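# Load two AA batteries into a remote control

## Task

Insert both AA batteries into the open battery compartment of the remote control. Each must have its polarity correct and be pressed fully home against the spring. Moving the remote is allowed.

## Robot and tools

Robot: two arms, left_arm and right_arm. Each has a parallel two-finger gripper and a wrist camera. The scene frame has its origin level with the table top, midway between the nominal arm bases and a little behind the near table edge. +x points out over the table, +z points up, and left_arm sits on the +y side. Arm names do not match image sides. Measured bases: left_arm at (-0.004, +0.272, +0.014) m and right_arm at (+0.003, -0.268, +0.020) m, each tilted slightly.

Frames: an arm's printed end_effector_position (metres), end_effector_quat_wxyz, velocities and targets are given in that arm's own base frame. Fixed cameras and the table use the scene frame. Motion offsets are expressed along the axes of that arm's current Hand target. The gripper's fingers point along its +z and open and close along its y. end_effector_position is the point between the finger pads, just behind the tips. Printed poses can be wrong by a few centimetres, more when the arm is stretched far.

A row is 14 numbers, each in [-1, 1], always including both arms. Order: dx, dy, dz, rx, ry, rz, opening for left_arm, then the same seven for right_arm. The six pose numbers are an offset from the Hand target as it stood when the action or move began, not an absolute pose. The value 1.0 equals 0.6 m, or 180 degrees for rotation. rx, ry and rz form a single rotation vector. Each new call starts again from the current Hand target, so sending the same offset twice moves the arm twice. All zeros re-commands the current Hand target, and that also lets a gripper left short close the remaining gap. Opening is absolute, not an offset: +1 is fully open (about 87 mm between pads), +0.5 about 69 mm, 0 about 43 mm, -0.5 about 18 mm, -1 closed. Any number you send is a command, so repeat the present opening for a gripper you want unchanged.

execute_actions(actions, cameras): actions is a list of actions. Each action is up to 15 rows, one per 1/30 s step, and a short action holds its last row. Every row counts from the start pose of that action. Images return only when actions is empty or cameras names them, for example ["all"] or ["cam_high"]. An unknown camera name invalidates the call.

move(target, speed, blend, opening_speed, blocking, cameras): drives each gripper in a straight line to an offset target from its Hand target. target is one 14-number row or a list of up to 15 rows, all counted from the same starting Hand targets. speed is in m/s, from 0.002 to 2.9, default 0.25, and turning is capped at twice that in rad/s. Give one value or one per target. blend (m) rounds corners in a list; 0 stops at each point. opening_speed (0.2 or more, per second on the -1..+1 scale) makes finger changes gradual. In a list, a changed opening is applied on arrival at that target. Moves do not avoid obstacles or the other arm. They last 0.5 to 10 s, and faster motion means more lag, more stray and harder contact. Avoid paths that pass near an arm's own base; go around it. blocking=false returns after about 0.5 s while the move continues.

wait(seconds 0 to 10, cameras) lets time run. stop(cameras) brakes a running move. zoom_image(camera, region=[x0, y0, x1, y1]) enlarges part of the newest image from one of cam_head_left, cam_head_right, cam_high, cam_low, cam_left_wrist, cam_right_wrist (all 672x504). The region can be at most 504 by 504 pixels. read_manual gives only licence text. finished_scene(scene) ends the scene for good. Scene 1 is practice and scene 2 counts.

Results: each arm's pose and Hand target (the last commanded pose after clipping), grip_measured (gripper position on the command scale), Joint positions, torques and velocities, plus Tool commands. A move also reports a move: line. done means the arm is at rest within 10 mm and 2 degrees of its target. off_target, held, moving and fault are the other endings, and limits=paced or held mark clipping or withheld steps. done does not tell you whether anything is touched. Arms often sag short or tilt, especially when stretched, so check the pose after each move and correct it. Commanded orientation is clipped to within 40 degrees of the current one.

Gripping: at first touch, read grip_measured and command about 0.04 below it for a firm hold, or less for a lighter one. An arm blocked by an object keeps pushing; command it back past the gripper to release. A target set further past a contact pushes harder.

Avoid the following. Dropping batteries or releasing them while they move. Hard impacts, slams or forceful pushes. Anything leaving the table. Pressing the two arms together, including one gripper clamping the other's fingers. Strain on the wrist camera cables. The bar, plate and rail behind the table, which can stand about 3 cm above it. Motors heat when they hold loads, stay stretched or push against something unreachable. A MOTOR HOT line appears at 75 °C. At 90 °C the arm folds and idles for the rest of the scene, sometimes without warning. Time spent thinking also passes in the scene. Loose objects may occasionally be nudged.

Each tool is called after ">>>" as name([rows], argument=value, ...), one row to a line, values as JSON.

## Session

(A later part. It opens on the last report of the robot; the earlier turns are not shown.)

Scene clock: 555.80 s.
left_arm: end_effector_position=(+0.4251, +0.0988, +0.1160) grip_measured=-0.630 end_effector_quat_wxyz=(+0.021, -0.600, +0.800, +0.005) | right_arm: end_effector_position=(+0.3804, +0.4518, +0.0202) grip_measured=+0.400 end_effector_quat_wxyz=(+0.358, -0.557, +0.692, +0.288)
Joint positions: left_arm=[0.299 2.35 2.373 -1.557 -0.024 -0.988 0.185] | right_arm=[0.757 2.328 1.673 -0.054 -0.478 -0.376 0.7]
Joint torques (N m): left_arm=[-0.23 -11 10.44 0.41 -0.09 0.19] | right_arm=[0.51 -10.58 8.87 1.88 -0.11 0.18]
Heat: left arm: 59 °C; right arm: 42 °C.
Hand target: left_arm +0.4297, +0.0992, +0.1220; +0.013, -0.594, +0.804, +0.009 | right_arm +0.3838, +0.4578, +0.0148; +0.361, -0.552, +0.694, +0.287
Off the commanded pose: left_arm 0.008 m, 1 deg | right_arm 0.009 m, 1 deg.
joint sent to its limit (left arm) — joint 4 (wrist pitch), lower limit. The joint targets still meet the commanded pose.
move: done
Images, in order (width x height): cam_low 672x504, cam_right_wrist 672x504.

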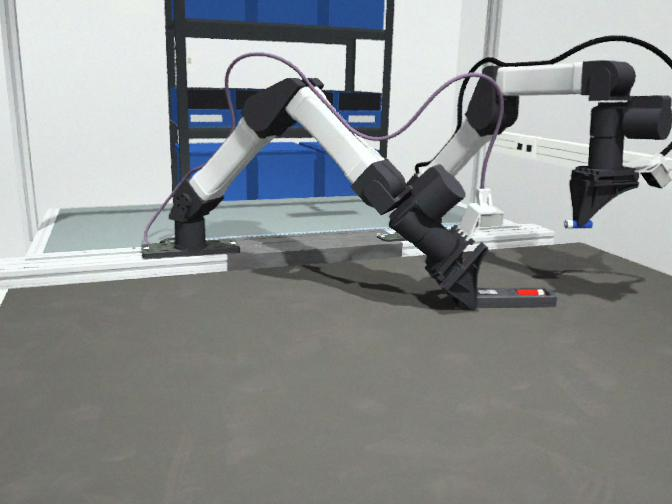

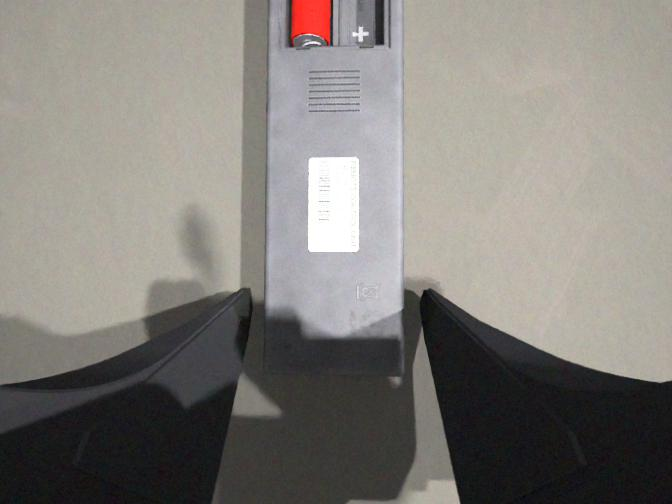

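>>> move(target=[0,0,0,0,0,0,-0.68,-0.006,0,-0.004,0,0,0,0.03], speed=0.05, opening_speed=0.4)

>>> move(target=[0.188,-0.063,0.1117,0,0.1,0,-0.68,0,0,0,0,0,0,0.03], speed=0.15, cameras=["cam_right_wrist","cam_left_wrist","cam_low"])

>>> zoom_image(camera="cam_left_wrist", region=[260, 100, 440, 260])

>>> zoom_image(camera="cam_low", region=[450, 220, 590, 320])

>>> zoom_image(camera="cam_right_wrist", region=[250, 0, 430, 120])

Scene clock: 570.03 s.
left_arm: end_effector_position=(+0.4251, +0.0988, +0.1160) grip_measured=-0.630 end_effector_quat_wxyz=(+0.021, -0.600, +0.800, +0.005) | right_arm: end_effector_position=(+0.3814, +0.4516, +0.0204) grip_measured=+0.090 end_effector_quat_wxyz=(+0.359, -0.555, +0.694, +0.286)
Joint positions: left_arm=[0.299 2.35 2.373 -1.557 -0.024 -0.988 0.185] | right_arm=[0.757 2.328 1.674 -0.054 -0.472 -0.373 0.545]
Joint torques (N m): left_arm=[-0.29 -11.06 10.37 0.38 -0.11 0.24] | right_arm=[0.54 -11.22 9.43 1.72 -0.16 0.17]
Heat: left arm: 61 °C; right arm: 44 °C.
Hand target: left_arm +0.4297, +0.0992, +0.1220; +0.013, -0.594, +0.804, +0.009 | right_arm +0.3838, +0.4578, +0.0190; +0.360, -0.552, +0.695, +0.287
Off the commanded pose: left_arm 0.008 m, 1 deg | right_arm 0.007 m, 0 deg.
joint sent to its limit (left arm) — joint 4 (wrist pitch), lower limit. The joint targets still meet the commanded pose.
move: done

Scene clock: 571.80 s.
left_arm: end_effector_position=(+0.4290, -0.0161, +0.0540) grip_measured=-0.630 end_effector_quat_wxyz=(-0.117, -0.585, +0.799, -0.077) | right_arm: end_effector_position=(+0.3814, +0.4516, +0.0204) grip_measured=+0.090 end_effector_quat_wxyz=(+0.359, -0.555, +0.694, +0.286)
Joint positions: left_arm=[0.147 2.436 2.194 -1.467 0.245 -1.1 0.185] | right_arm=[0.757 2.328 1.674 -0.054 -0.472 -0.373 0.545]
Joint torques (N m): left_arm=[-0.21 -11.92 6.16 0.35 0.08 -0.02] | right_arm=[0.55 -11.22 9.42 1.72 -0.16 0.17]
Heat: left arm: 61 °C; right arm: 44 °C.
Hand target: left_arm +0.4335, -0.0176, +0.0517; -0.113, -0.588, +0.797, -0.084 | right_arm +0.3838, +0.4578, +0.0190; +0.360, -0.552, +0.695, +0.287
Off the commanded pose: left_arm 0.005 m, 1 deg | right_arm 0.007 m, 0 deg.
move: done
Images, in order (width x height): cam_low 672x504, cam_left_wrist 672x504, cam_right_wrist 672x504.

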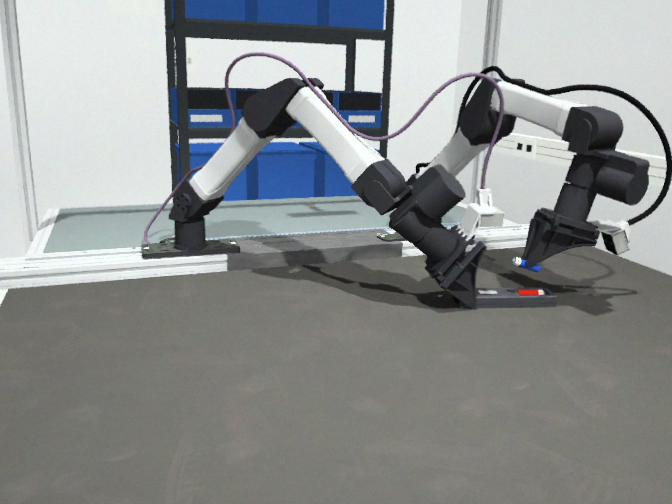

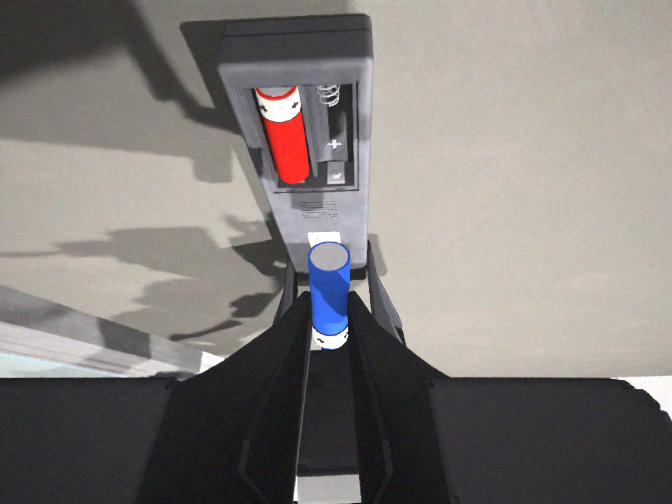

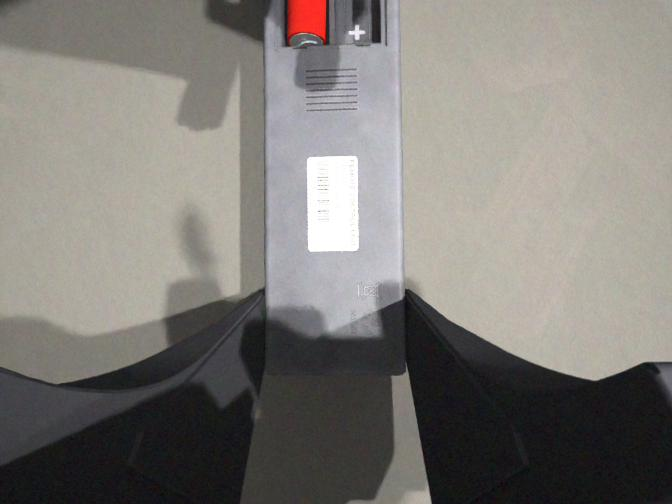

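Scaled by 2.800 from the camera's 672x504 image, which has a finer 960x720 frame.

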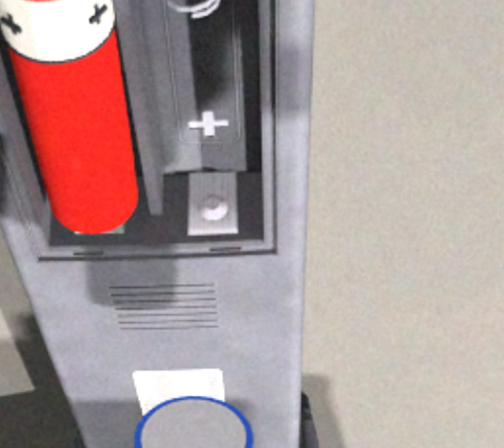

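Scaled by 3.600 from the camera's 672x504 image, which has a finer 960x720 frame.

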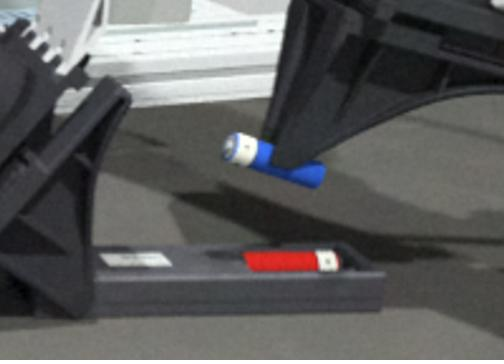

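Scaled by 2.800 from the camera's 672x504 image, which has a finer 960x720 frame.

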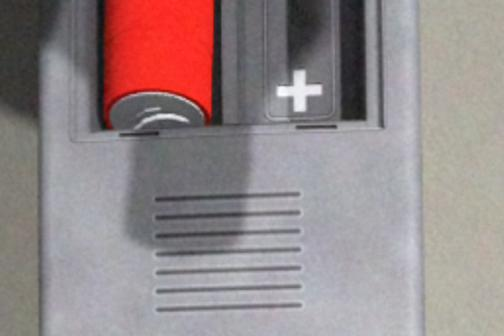

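>>> move(target=[-0.007,-0.0035,0.043,0,0,-0.008,-0.68,0,0,0,0,0,0,0.03], speed=0.1, cameras=["cam_right_wrist","cam_left_wrist","cam_low"])

>>> zoom_image(camera="cam_left_wrist", region=[260, 140, 440, 300])

>>> zoom_image(camera="cam_low", region=[450, 220, 590, 320])

>>> zoom_image(camera="cam_right_wrist", region=[250, 0, 430, 120])

Scene clock: 590.43 s.
left_arm: end_effector_position=(+0.4309, -0.0180, +0.0303) grip_measured=-0.630 end_effector_quat_wxyz=(-0.115, -0.596, +0.791, -0.077) | right_arm: end_effector_position=(+0.3814, +0.4516, +0.0204) grip_measured=+0.090 end_effector_quat_wxyz=(+0.359, -0.555, +0.694, +0.286)
Joint positions: left_arm=[0.143 2.436 2.101 -1.367 0.247 -1.132 0.185] | right_arm=[0.757 2.328 1.674 -0.054 -0.472 -0.373 0.545]
Joint torques (N m): left_arm=[-0.46 -11.28 6.22 0.39 0.09 0] | right_arm=[0.53 -11.22 9.42 1.72 -0.16 0.17]
Heat: left arm: 62 °C; right arm: 45 °C.
Hand target: left_arm +0.4346, -0.0213, +0.0257; -0.114, -0.598, +0.789, -0.083 | right_arm +0.3838, +0.4578, +0.0190; +0.360, -0.552, +0.695, +0.287
Off the commanded pose: left_arm 0.007 m, 1 deg | right_arm 0.007 m, 0 deg.
move: done
Images, in order (width x height): cam_low 672x504, cam_left_wrist 672x504, cam_right_wrist 672x504.

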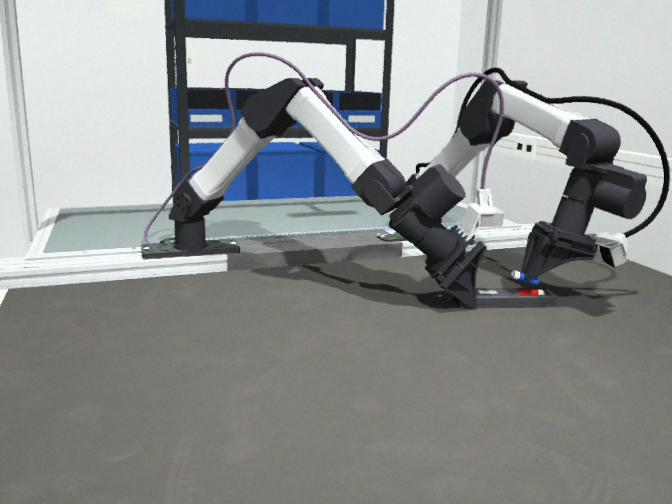

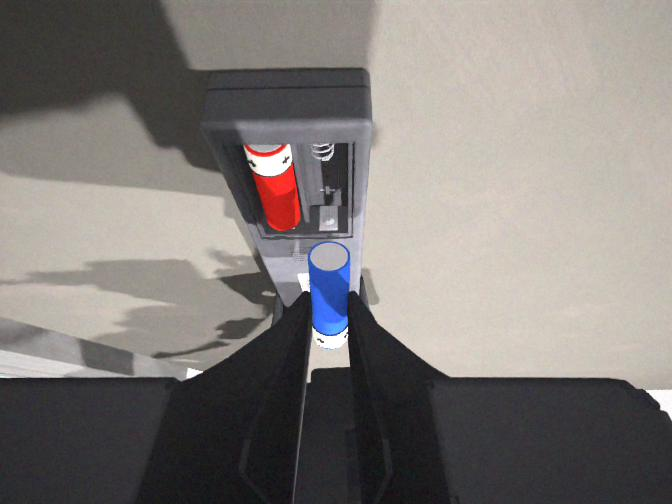

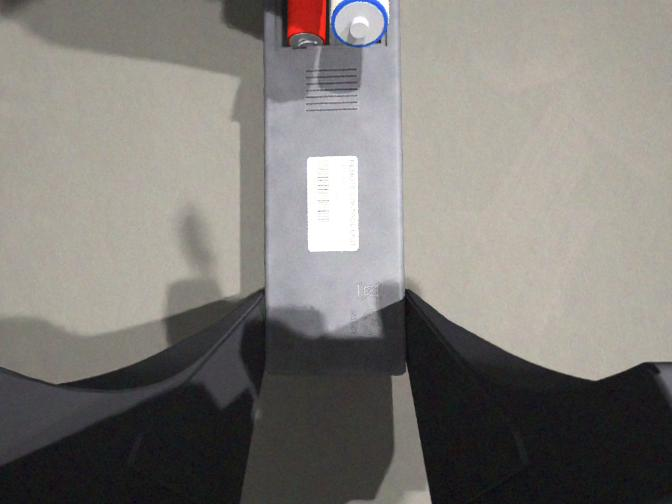

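Scaled by 2.800 from the camera's 672x504 image, which has a finer 960x720 frame.

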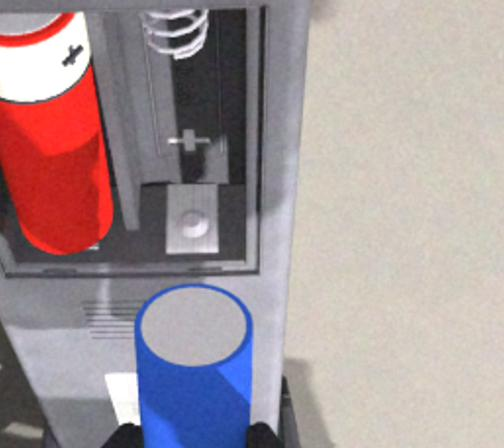

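Scaled by 3.600 from the camera's 672x504 image, which has a finer 960x720 frame.

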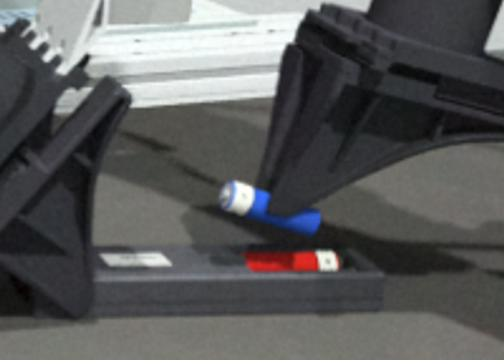

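Scaled by 2.800 from the camera's 672x504 image, which has a finer 960x720 frame.

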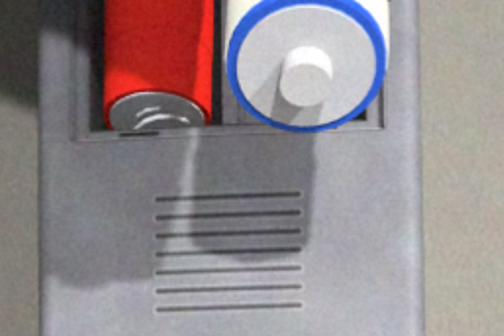

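>>> move(target=[-0.008,-0.003,0.027,0,0,0,-0.68,0,0,0,0,0,0,0.03], speed=0.08, cameras=["cam_right_wrist","cam_left_wrist","cam_low"])

>>> zoom_image(camera="cam_left_wrist", region=[260, 140, 440, 300])

>>> zoom_image(camera="cam_low", region=[490, 240, 590, 310])

>>> zoom_image(camera="cam_right_wrist", region=[250, 0, 430, 120])

Scene clock: 599.07 s.
left_arm: end_effector_position=(+0.4324, -0.0179, +0.0125) grip_measured=-0.630 end_effector_quat_wxyz=(-0.116, -0.597, +0.790, -0.077) | right_arm: end_effector_position=(+0.3814, +0.4516, +0.0204) grip_measured=+0.090 end_effector_quat_wxyz=(+0.359, -0.555, +0.694, +0.286)
Joint positions: left_arm=[0.143 2.457 2.068 -1.315 0.247 -1.134 0.185] | right_arm=[0.757 2.328 1.674 -0.054 -0.472 -0.373 0.545]
Joint torques (N m): left_arm=[-0.58 -11.56 6.39 0.32 0.12 0] | right_arm=[0.53 -11.22 9.43 1.72 -0.16 0.17]
Heat: left arm: 62 °C; right arm: 46 °C.
Hand target: left_arm +0.4362, -0.0218, +0.0088; -0.114, -0.598, +0.789, -0.083 | right_arm +0.3838, +0.4578, +0.0190; +0.360, -0.552, +0.695, +0.287
Off the commanded pose: left_arm 0.007 m, 1 deg | right_arm 0.007 m, 0 deg.
move: done
Images, in order (width x height): cam_low 672x504, cam_left_wrist 672x504, cam_right_wrist 672x504.

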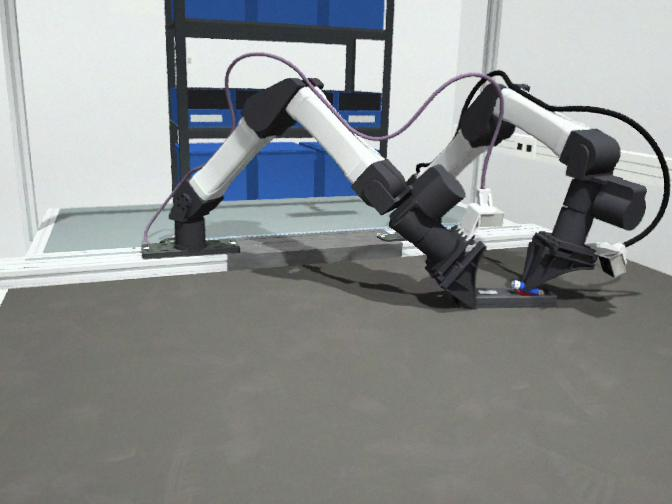

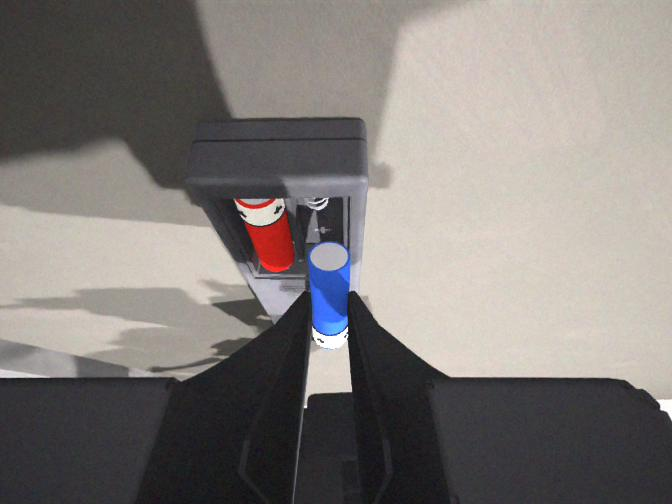

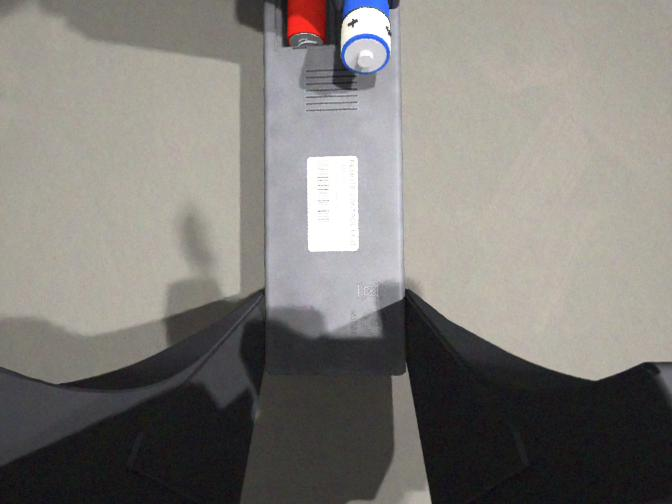

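Scaled by 2.800 from the camera's 672x504 image, which has a finer 960x720 frame.

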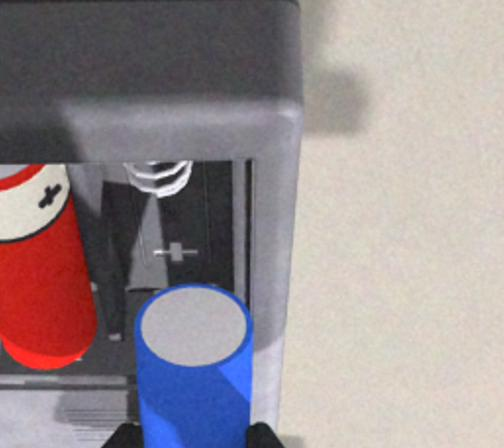

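Scaled by 5.040 from the camera's 672x504 image, which has a finer 960x720 frame.

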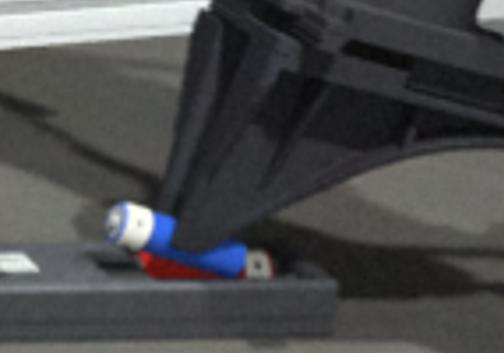

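Scaled by 2.800 from the camera's 672x504 image, which has a finer 960x720 frame.

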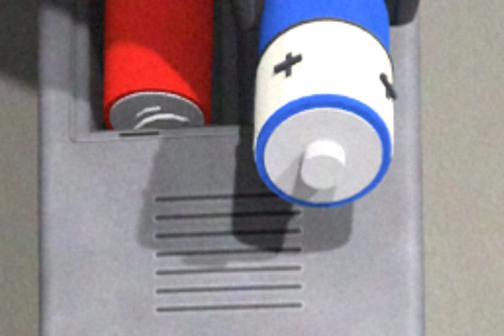

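>>> move(target=[-0.018,0.003,0.004,0,0,0,-0.68,0,0,0,0,0,0,0.03], speed=0.06, cameras=["cam_right_wrist","cam_left_wrist","cam_low"])

>>> zoom_image(camera="cam_left_wrist", region=[260, 140, 440, 300])

>>> zoom_image(camera="cam_low", region=[490, 240, 590, 310])

>>> zoom_image(camera="cam_right_wrist", region=[250, 0, 430, 120])

Scene clock: 606.77 s.
left_arm: end_effector_position=(+0.4313, -0.0172, +0.0061) grip_measured=-0.630 end_effector_quat_wxyz=(-0.122, -0.597, +0.789, -0.074) | right_arm: end_effector_position=(+0.3818, +0.4514, +0.0203) grip_measured=+0.090 end_effector_quat_wxyz=(+0.359, -0.555, +0.694, +0.285)
Joint positions: left_arm=[0.145 2.473 2.068 -1.312 0.247 -1.132 0.185] | right_arm=[0.757 2.328 1.674 -0.054 -0.469 -0.373 0.545]
Joint torques (N m): left_arm=[1.03 -11.36 7.2 0.37 0.07 0.17] | right_arm=[0.54 -11.21 9.43 1.72 -0.18 0.17]
Heat: left arm: 63 °C; right arm: 46 °C.
Hand target: left_arm +0.4371, -0.0119, +0.0035; -0.114, -0.598, +0.789, -0.083 | right_arm +0.3837, +0.4578, +0.0190; +0.360, -0.552, +0.695, +0.287
Off the commanded pose: left_arm 0.008 m, 1 deg | right_arm 0.007 m, 0 deg.
move: done
Images, in order (width x height): cam_low 672x504, cam_left_wrist 672x504, cam_right_wrist 672x504.

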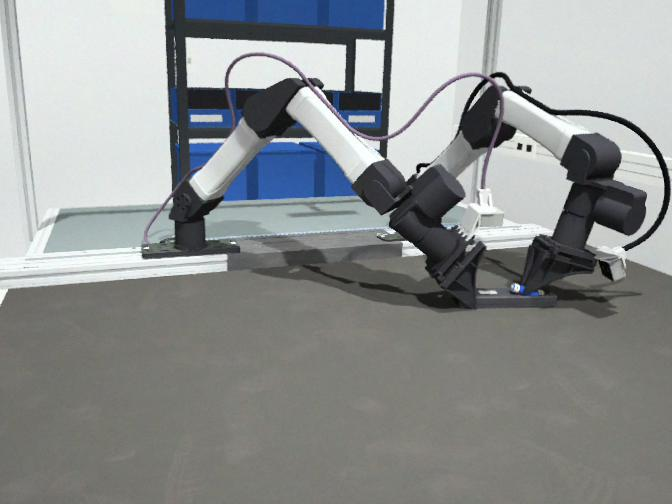

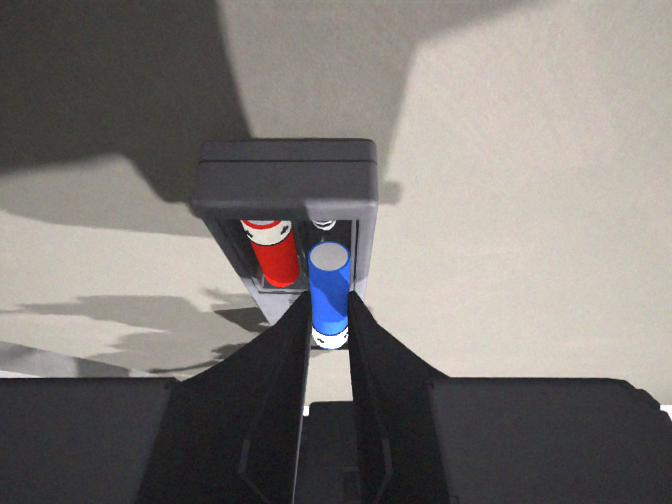

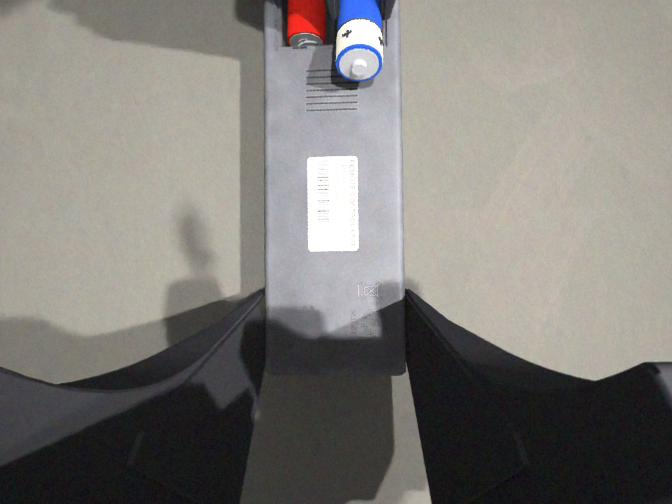

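Scaled by 2.800 from the camera's 672x504 image, which has a finer 960x720 frame.

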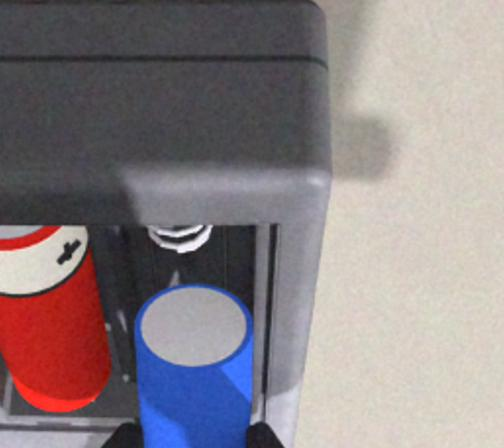

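Scaled by 5.040 from the camera's 672x504 image, which has a finer 960x720 frame.

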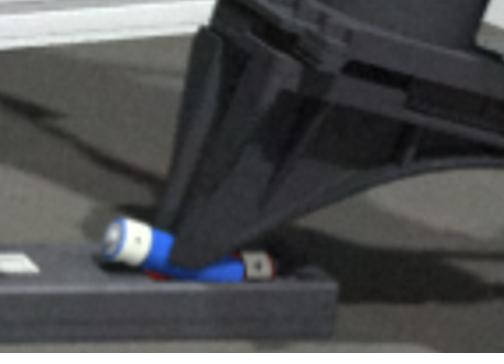

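Scaled by 2.800 from the camera's 672x504 image, which has a finer 960x720 frame.

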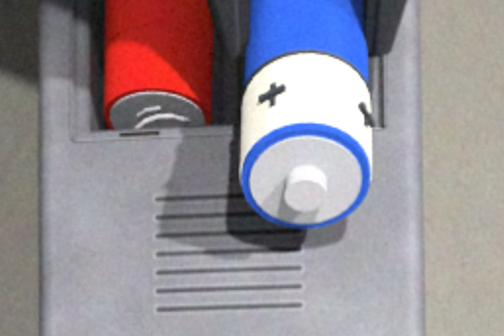

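>>> move(target=[-0.03,0,0,0,0,0,-0.68,0,0,0,0,0,0,0.03], speed=0.06, cameras=["cam_low","cam_right_wrist","cam_left_wrist"])

>>> zoom_image(camera="cam_right_wrist", region=[250, 0, 430, 120])

>>> zoom_image(camera="cam_low", region=[490, 240, 590, 310])

Scene clock: 626.20 s.
left_arm: end_effector_position=(+0.4332, -0.0061, +0.0006) grip_measured=-0.630 end_effector_quat_wxyz=(-0.130, -0.596, +0.788, -0.082) | right_arm: end_effector_position=(+0.3818, +0.4514, +0.0203) grip_measured=+0.090 end_effector_quat_wxyz=(+0.359, -0.555, +0.694, +0.285)
Joint positions: left_arm=[0.175 2.508 2.103 -1.326 0.264 -1.097 0.185] | right_arm=[0.757 2.328 1.674 -0.054 -0.469 -0.373 0.545]
Joint torques (N m): left_arm=[1.43 -10.85 10.17 0.15 -0.08 0.16] | right_arm=[0.54 -11.22 9.43 1.72 -0.18 0.17]
Heat: left arm: 64 °C; right arm: 47 °C.
Hand target: left_arm +0.4417, +0.0048, -0.0016; -0.114, -0.598, +0.789, -0.083 | right_arm +0.3837, +0.4578, +0.0190; +0.360, -0.552, +0.695, +0.287
Off the commanded pose: left_arm 0.014 m, 2 deg | right_arm 0.007 m, 0 deg.
move: off_target (left_arm)
Images, in order (width x height): cam_low 672x504, cam_left_wrist 672x504, cam_right_wrist 672x504.

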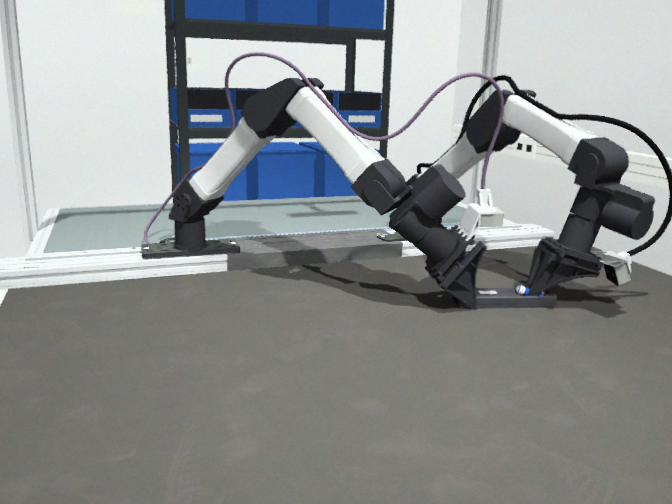

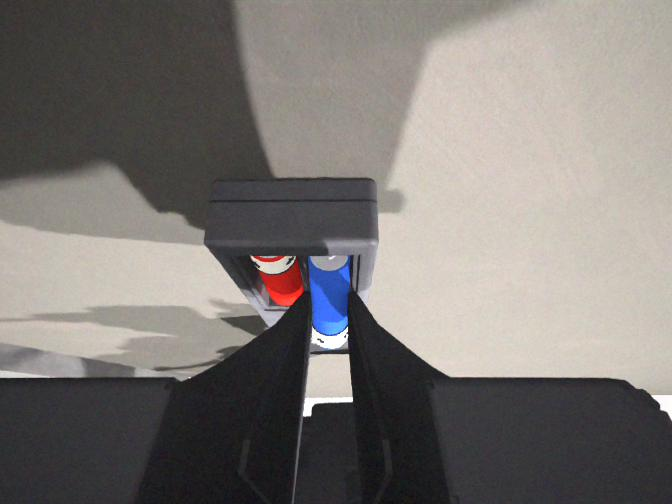

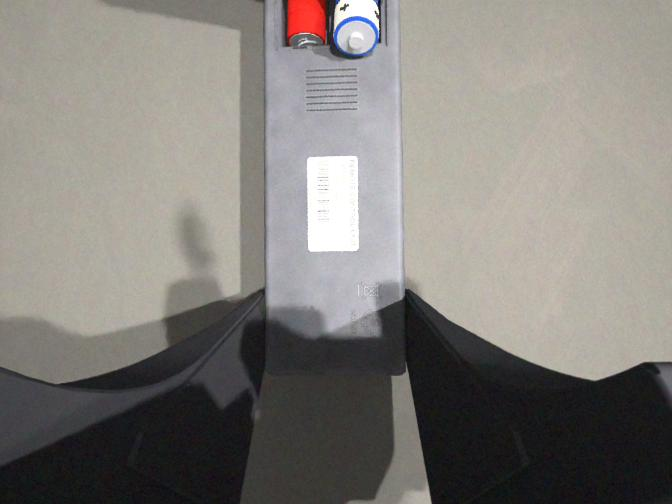

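Scaled by 2.800 from the camera's 672x504 image, which has a finer 960x720 frame.

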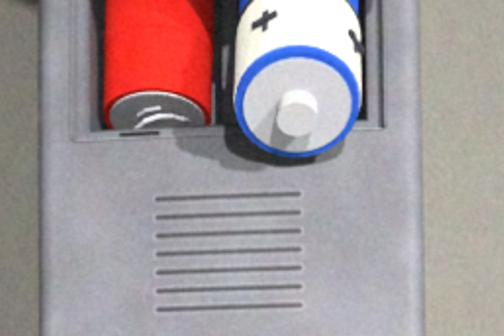

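Scaled by 5.040 from the camera's 672x504 image, which has a finer 960x720 frame.

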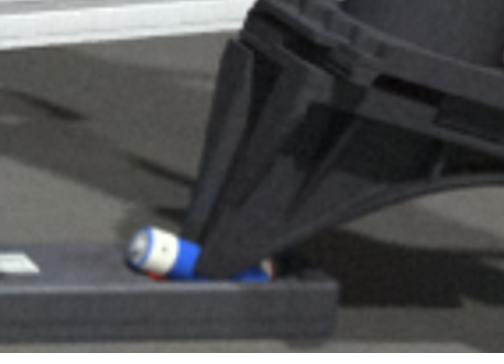

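>>> move(target=[-0.03,0,-0.004,0,0,0,-0.68,0,0,0,0,0,0,0.03], speed=0.06, cameras=["cam_low","cam_right_wrist"])

>>> zoom_image(camera="cam_right_wrist", region=[250, 0, 430, 120])

>>> zoom_image(camera="cam_low", region=[490, 240, 590, 310])

Scene clock: 630.70 s.
left_arm: end_effector_position=(+0.4342, +0.0016, +0.0004) grip_measured=-0.630 end_effector_quat_wxyz=(-0.146, -0.593, +0.787, -0.088) | right_arm: end_effector_position=(+0.3828, +0.4519, +0.0205) grip_measured=+0.090 end_effector_quat_wxyz=(+0.360, -0.554, +0.695, +0.285)
Joint positions: left_arm=[0.199 2.559 2.183 -1.387 0.284 -1.065 0.185] | right_arm=[0.757 2.33 1.679 -0.054 -0.467 -0.37 0.545]
Joint torques (N m): left_arm=[2.13 -11.14 10.41 0.35 -0.33 0.19] | right_arm=[0.55 -11.52 9.03 1.72 -0.2 0.14]
Heat: left arm: 64 °C; right arm: 47 °C.
Hand target: left_arm +0.4465, +0.0220, -0.0044; -0.114, -0.598, +0.789, -0.083 | right_arm +0.3838, +0.4578, +0.0192; +0.361, -0.552, +0.695, +0.287
Off the commanded pose: left_arm 0.024 m, 4 deg | right_arm 0.006 m, 0 deg.
move: off_target (left_arm)
Images, in order (width x height): cam_low 672x504, cam_right_wrist 672x504.

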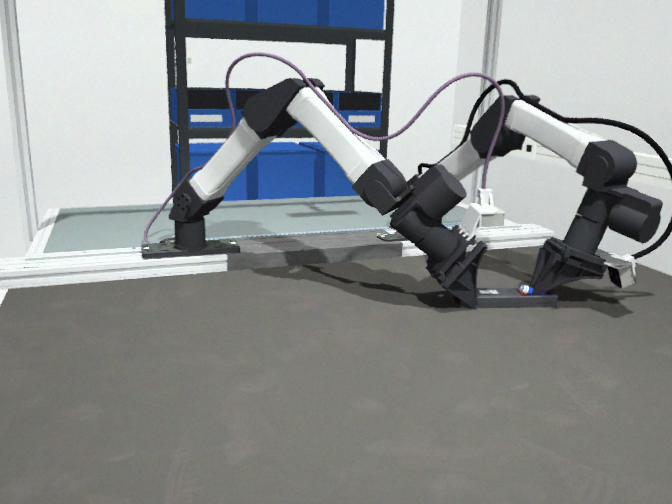

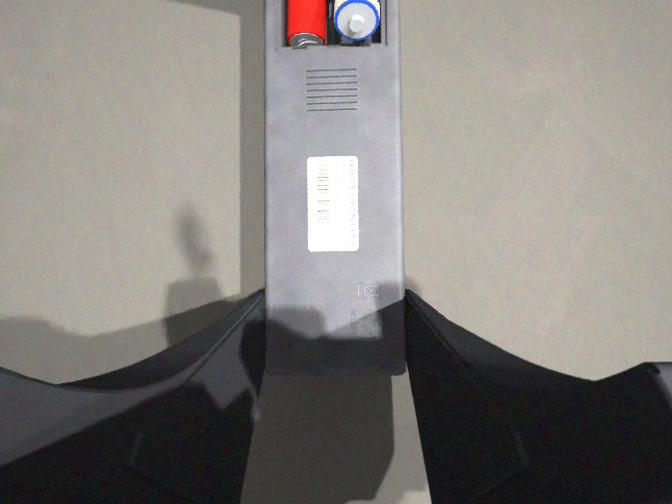

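Scaled by 2.800 from the camera's 672x504 image, which has a finer 960x720 frame.

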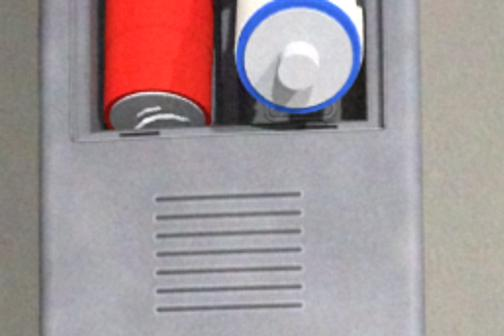

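Scaled by 5.040 from the camera's 672x504 image, which has a finer 960x720 frame.

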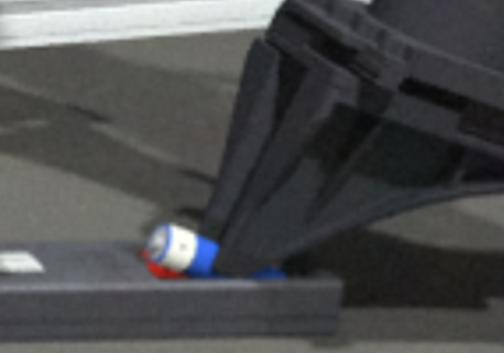

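>>> move(target=[0.004,0,0.02,0,-0.045,0,-0.68,0,0,0,0,0,0,0.03], speed=0.06, cameras=["cam_low","cam_right_wrist"])

>>> zoom_image(camera="cam_right_wrist", region=[250, 0, 430, 120])

>>> zoom_image(camera="cam_low", region=[490, 240, 590, 310])

Scene clock: 637.00 s.
left_arm: end_effector_position=(+0.4336, +0.0015, -0.0006) grip_measured=-0.630 end_effector_quat_wxyz=(-0.111, -0.599, +0.791, -0.065) | right_arm: end_effector_position=(+0.3829, +0.4518, +0.0204) grip_measured=+0.090 end_effector_quat_wxyz=(+0.360, -0.554, +0.695, +0.284)
Joint positions: left_arm=[0.175 2.492 2.086 -1.306 0.218 -1.105 0.185] | right_arm=[0.757 2.33 1.679 -0.054 -0.466 -0.37 0.545]
Joint torques (N m): left_arm=[-0.28 -12.53 4.49 1.04 -0.82 -0.07] | right_arm=[0.54 -11.54 9.03 1.72 -0.21 0.14]
Heat: left arm: 64 °C; right arm: 46 °C.
Hand target: left_arm +0.4450, +0.0167, -0.0151; -0.058, -0.602, +0.795, -0.041 | right_arm +0.3838, +0.4578, +0.0192; +0.361, -0.552, +0.695, +0.287
Off the commanded pose: left_arm 0.024 m, 7 deg | right_arm 0.006 m, 0 deg.
move: off_target (left_arm)
Images, in order (width x height): cam_low 672x504, cam_right_wrist 672x504.

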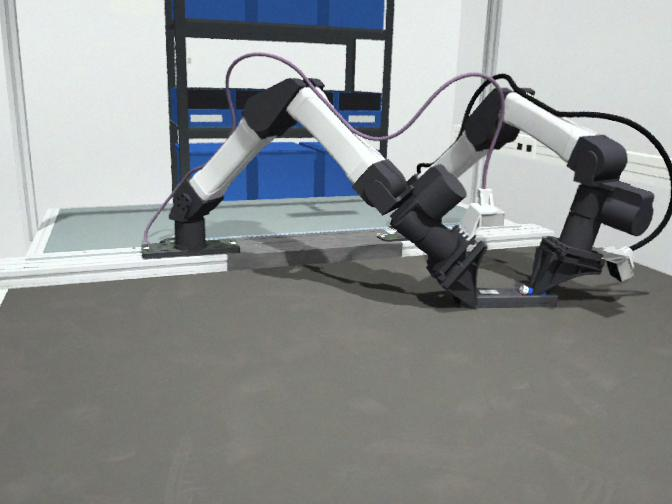

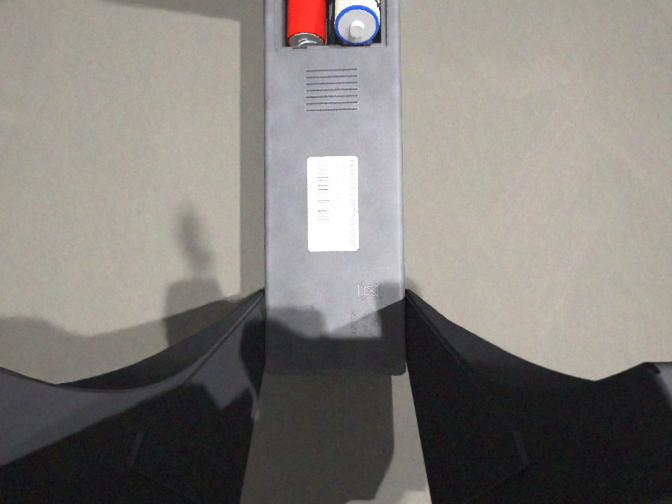

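Scaled by 2.800 from the camera's 672x504 image, which has a finer 960x720 frame.

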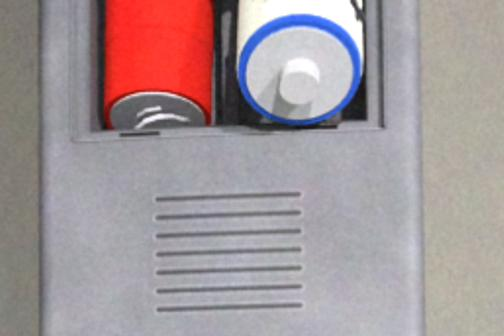

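Scaled by 5.040 from the camera's 672x504 image, which has a finer 960x720 frame.

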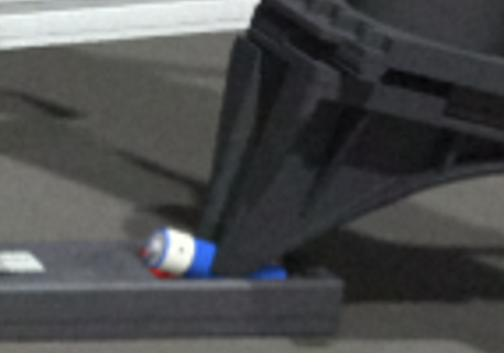

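>>> move(target=[-0.008,0,0.012,0,-0.02,0,-0.68,0,0,0,0,0,0,0.03], speed=0.06, cameras=["cam_low","cam_right_wrist","cam_left_wrist"])

>>> zoom_image(camera="cam_right_wrist", region=[250, 0, 430, 120])

>>> zoom_image(camera="cam_low", region=[490, 240, 590, 310])

>>> zoom_image(camera="cam_left_wrist", region=[190, 170, 400, 370])

Scene clock: 644.43 s.
left_arm: end_effector_position=(+0.4335, +0.0013, -0.0010) grip_measured=-0.630 end_effector_quat_wxyz=(-0.090, -0.598, +0.795, -0.054) | right_arm: end_effector_position=(+0.3829, +0.4518, +0.0204) grip_measured=+0.090 end_effector_quat_wxyz=(+0.360, -0.554, +0.695, +0.284)
Joint positions: left_arm=[0.161 2.457 2.037 -1.262 0.179 -1.12 0.185] | right_arm=[0.757 2.33 1.679 -0.054 -0.466 -0.37 0.545]
Joint torques (N m): left_arm=[-0.24 -11.18 4.03 1.21 -0.99 -0.11] | right_arm=[0.54 -11.52 9.03 1.72 -0.21 0.14]
Heat: left arm: 64 °C; right arm: 45 °C.
Hand target: left_arm +0.4460, +0.0202, -0.0229; -0.033, -0.603, +0.797, -0.022 | right_arm +0.3838, +0.4578, +0.0192; +0.361, -0.552, +0.695, +0.287
Off the commanded pose: left_arm 0.032 m, 8 deg | right_arm 0.006 m, 0 deg.
move: off_target (left_arm)
Images, in order (width x height): cam_low 672x504, cam_left_wrist 672x504, cam_right_wrist 672x504.

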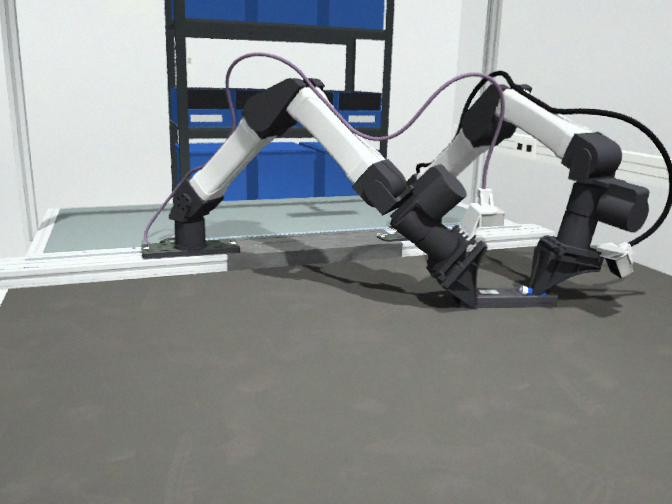

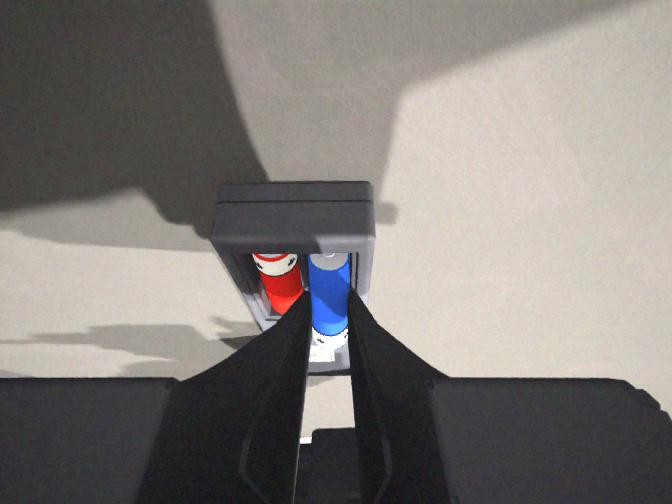

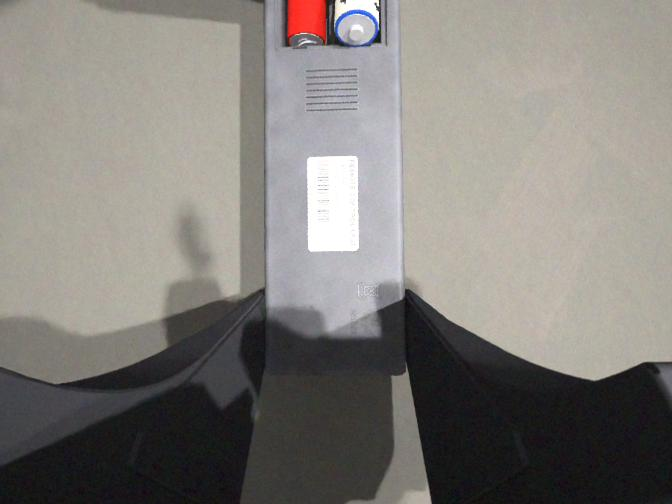

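Scaled by 2.800 from the camera's 672x504 image, which has a finer 960x720 frame.

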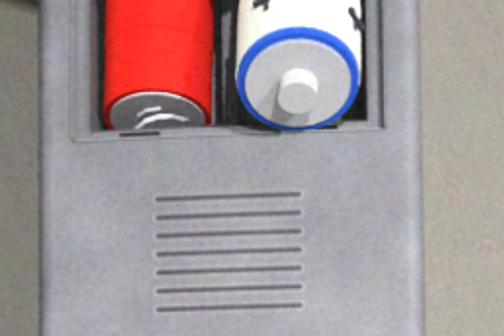

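Scaled by 5.040 from the camera's 672x504 image, which has a finer 960x720 frame.

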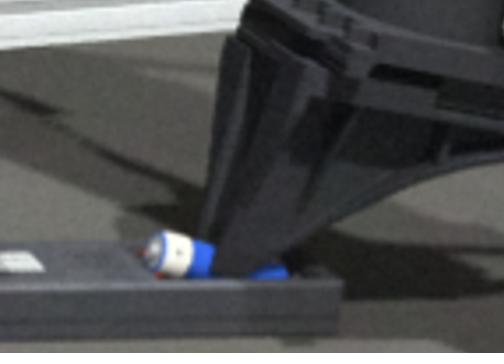

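Scaled by 2.400 from the camera's 672x504 image, which has a finer 960x720 frame.

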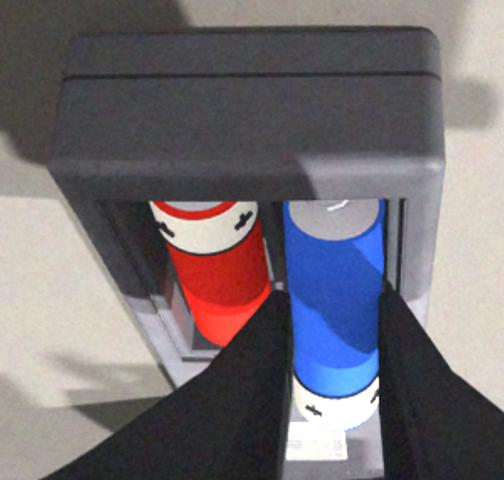

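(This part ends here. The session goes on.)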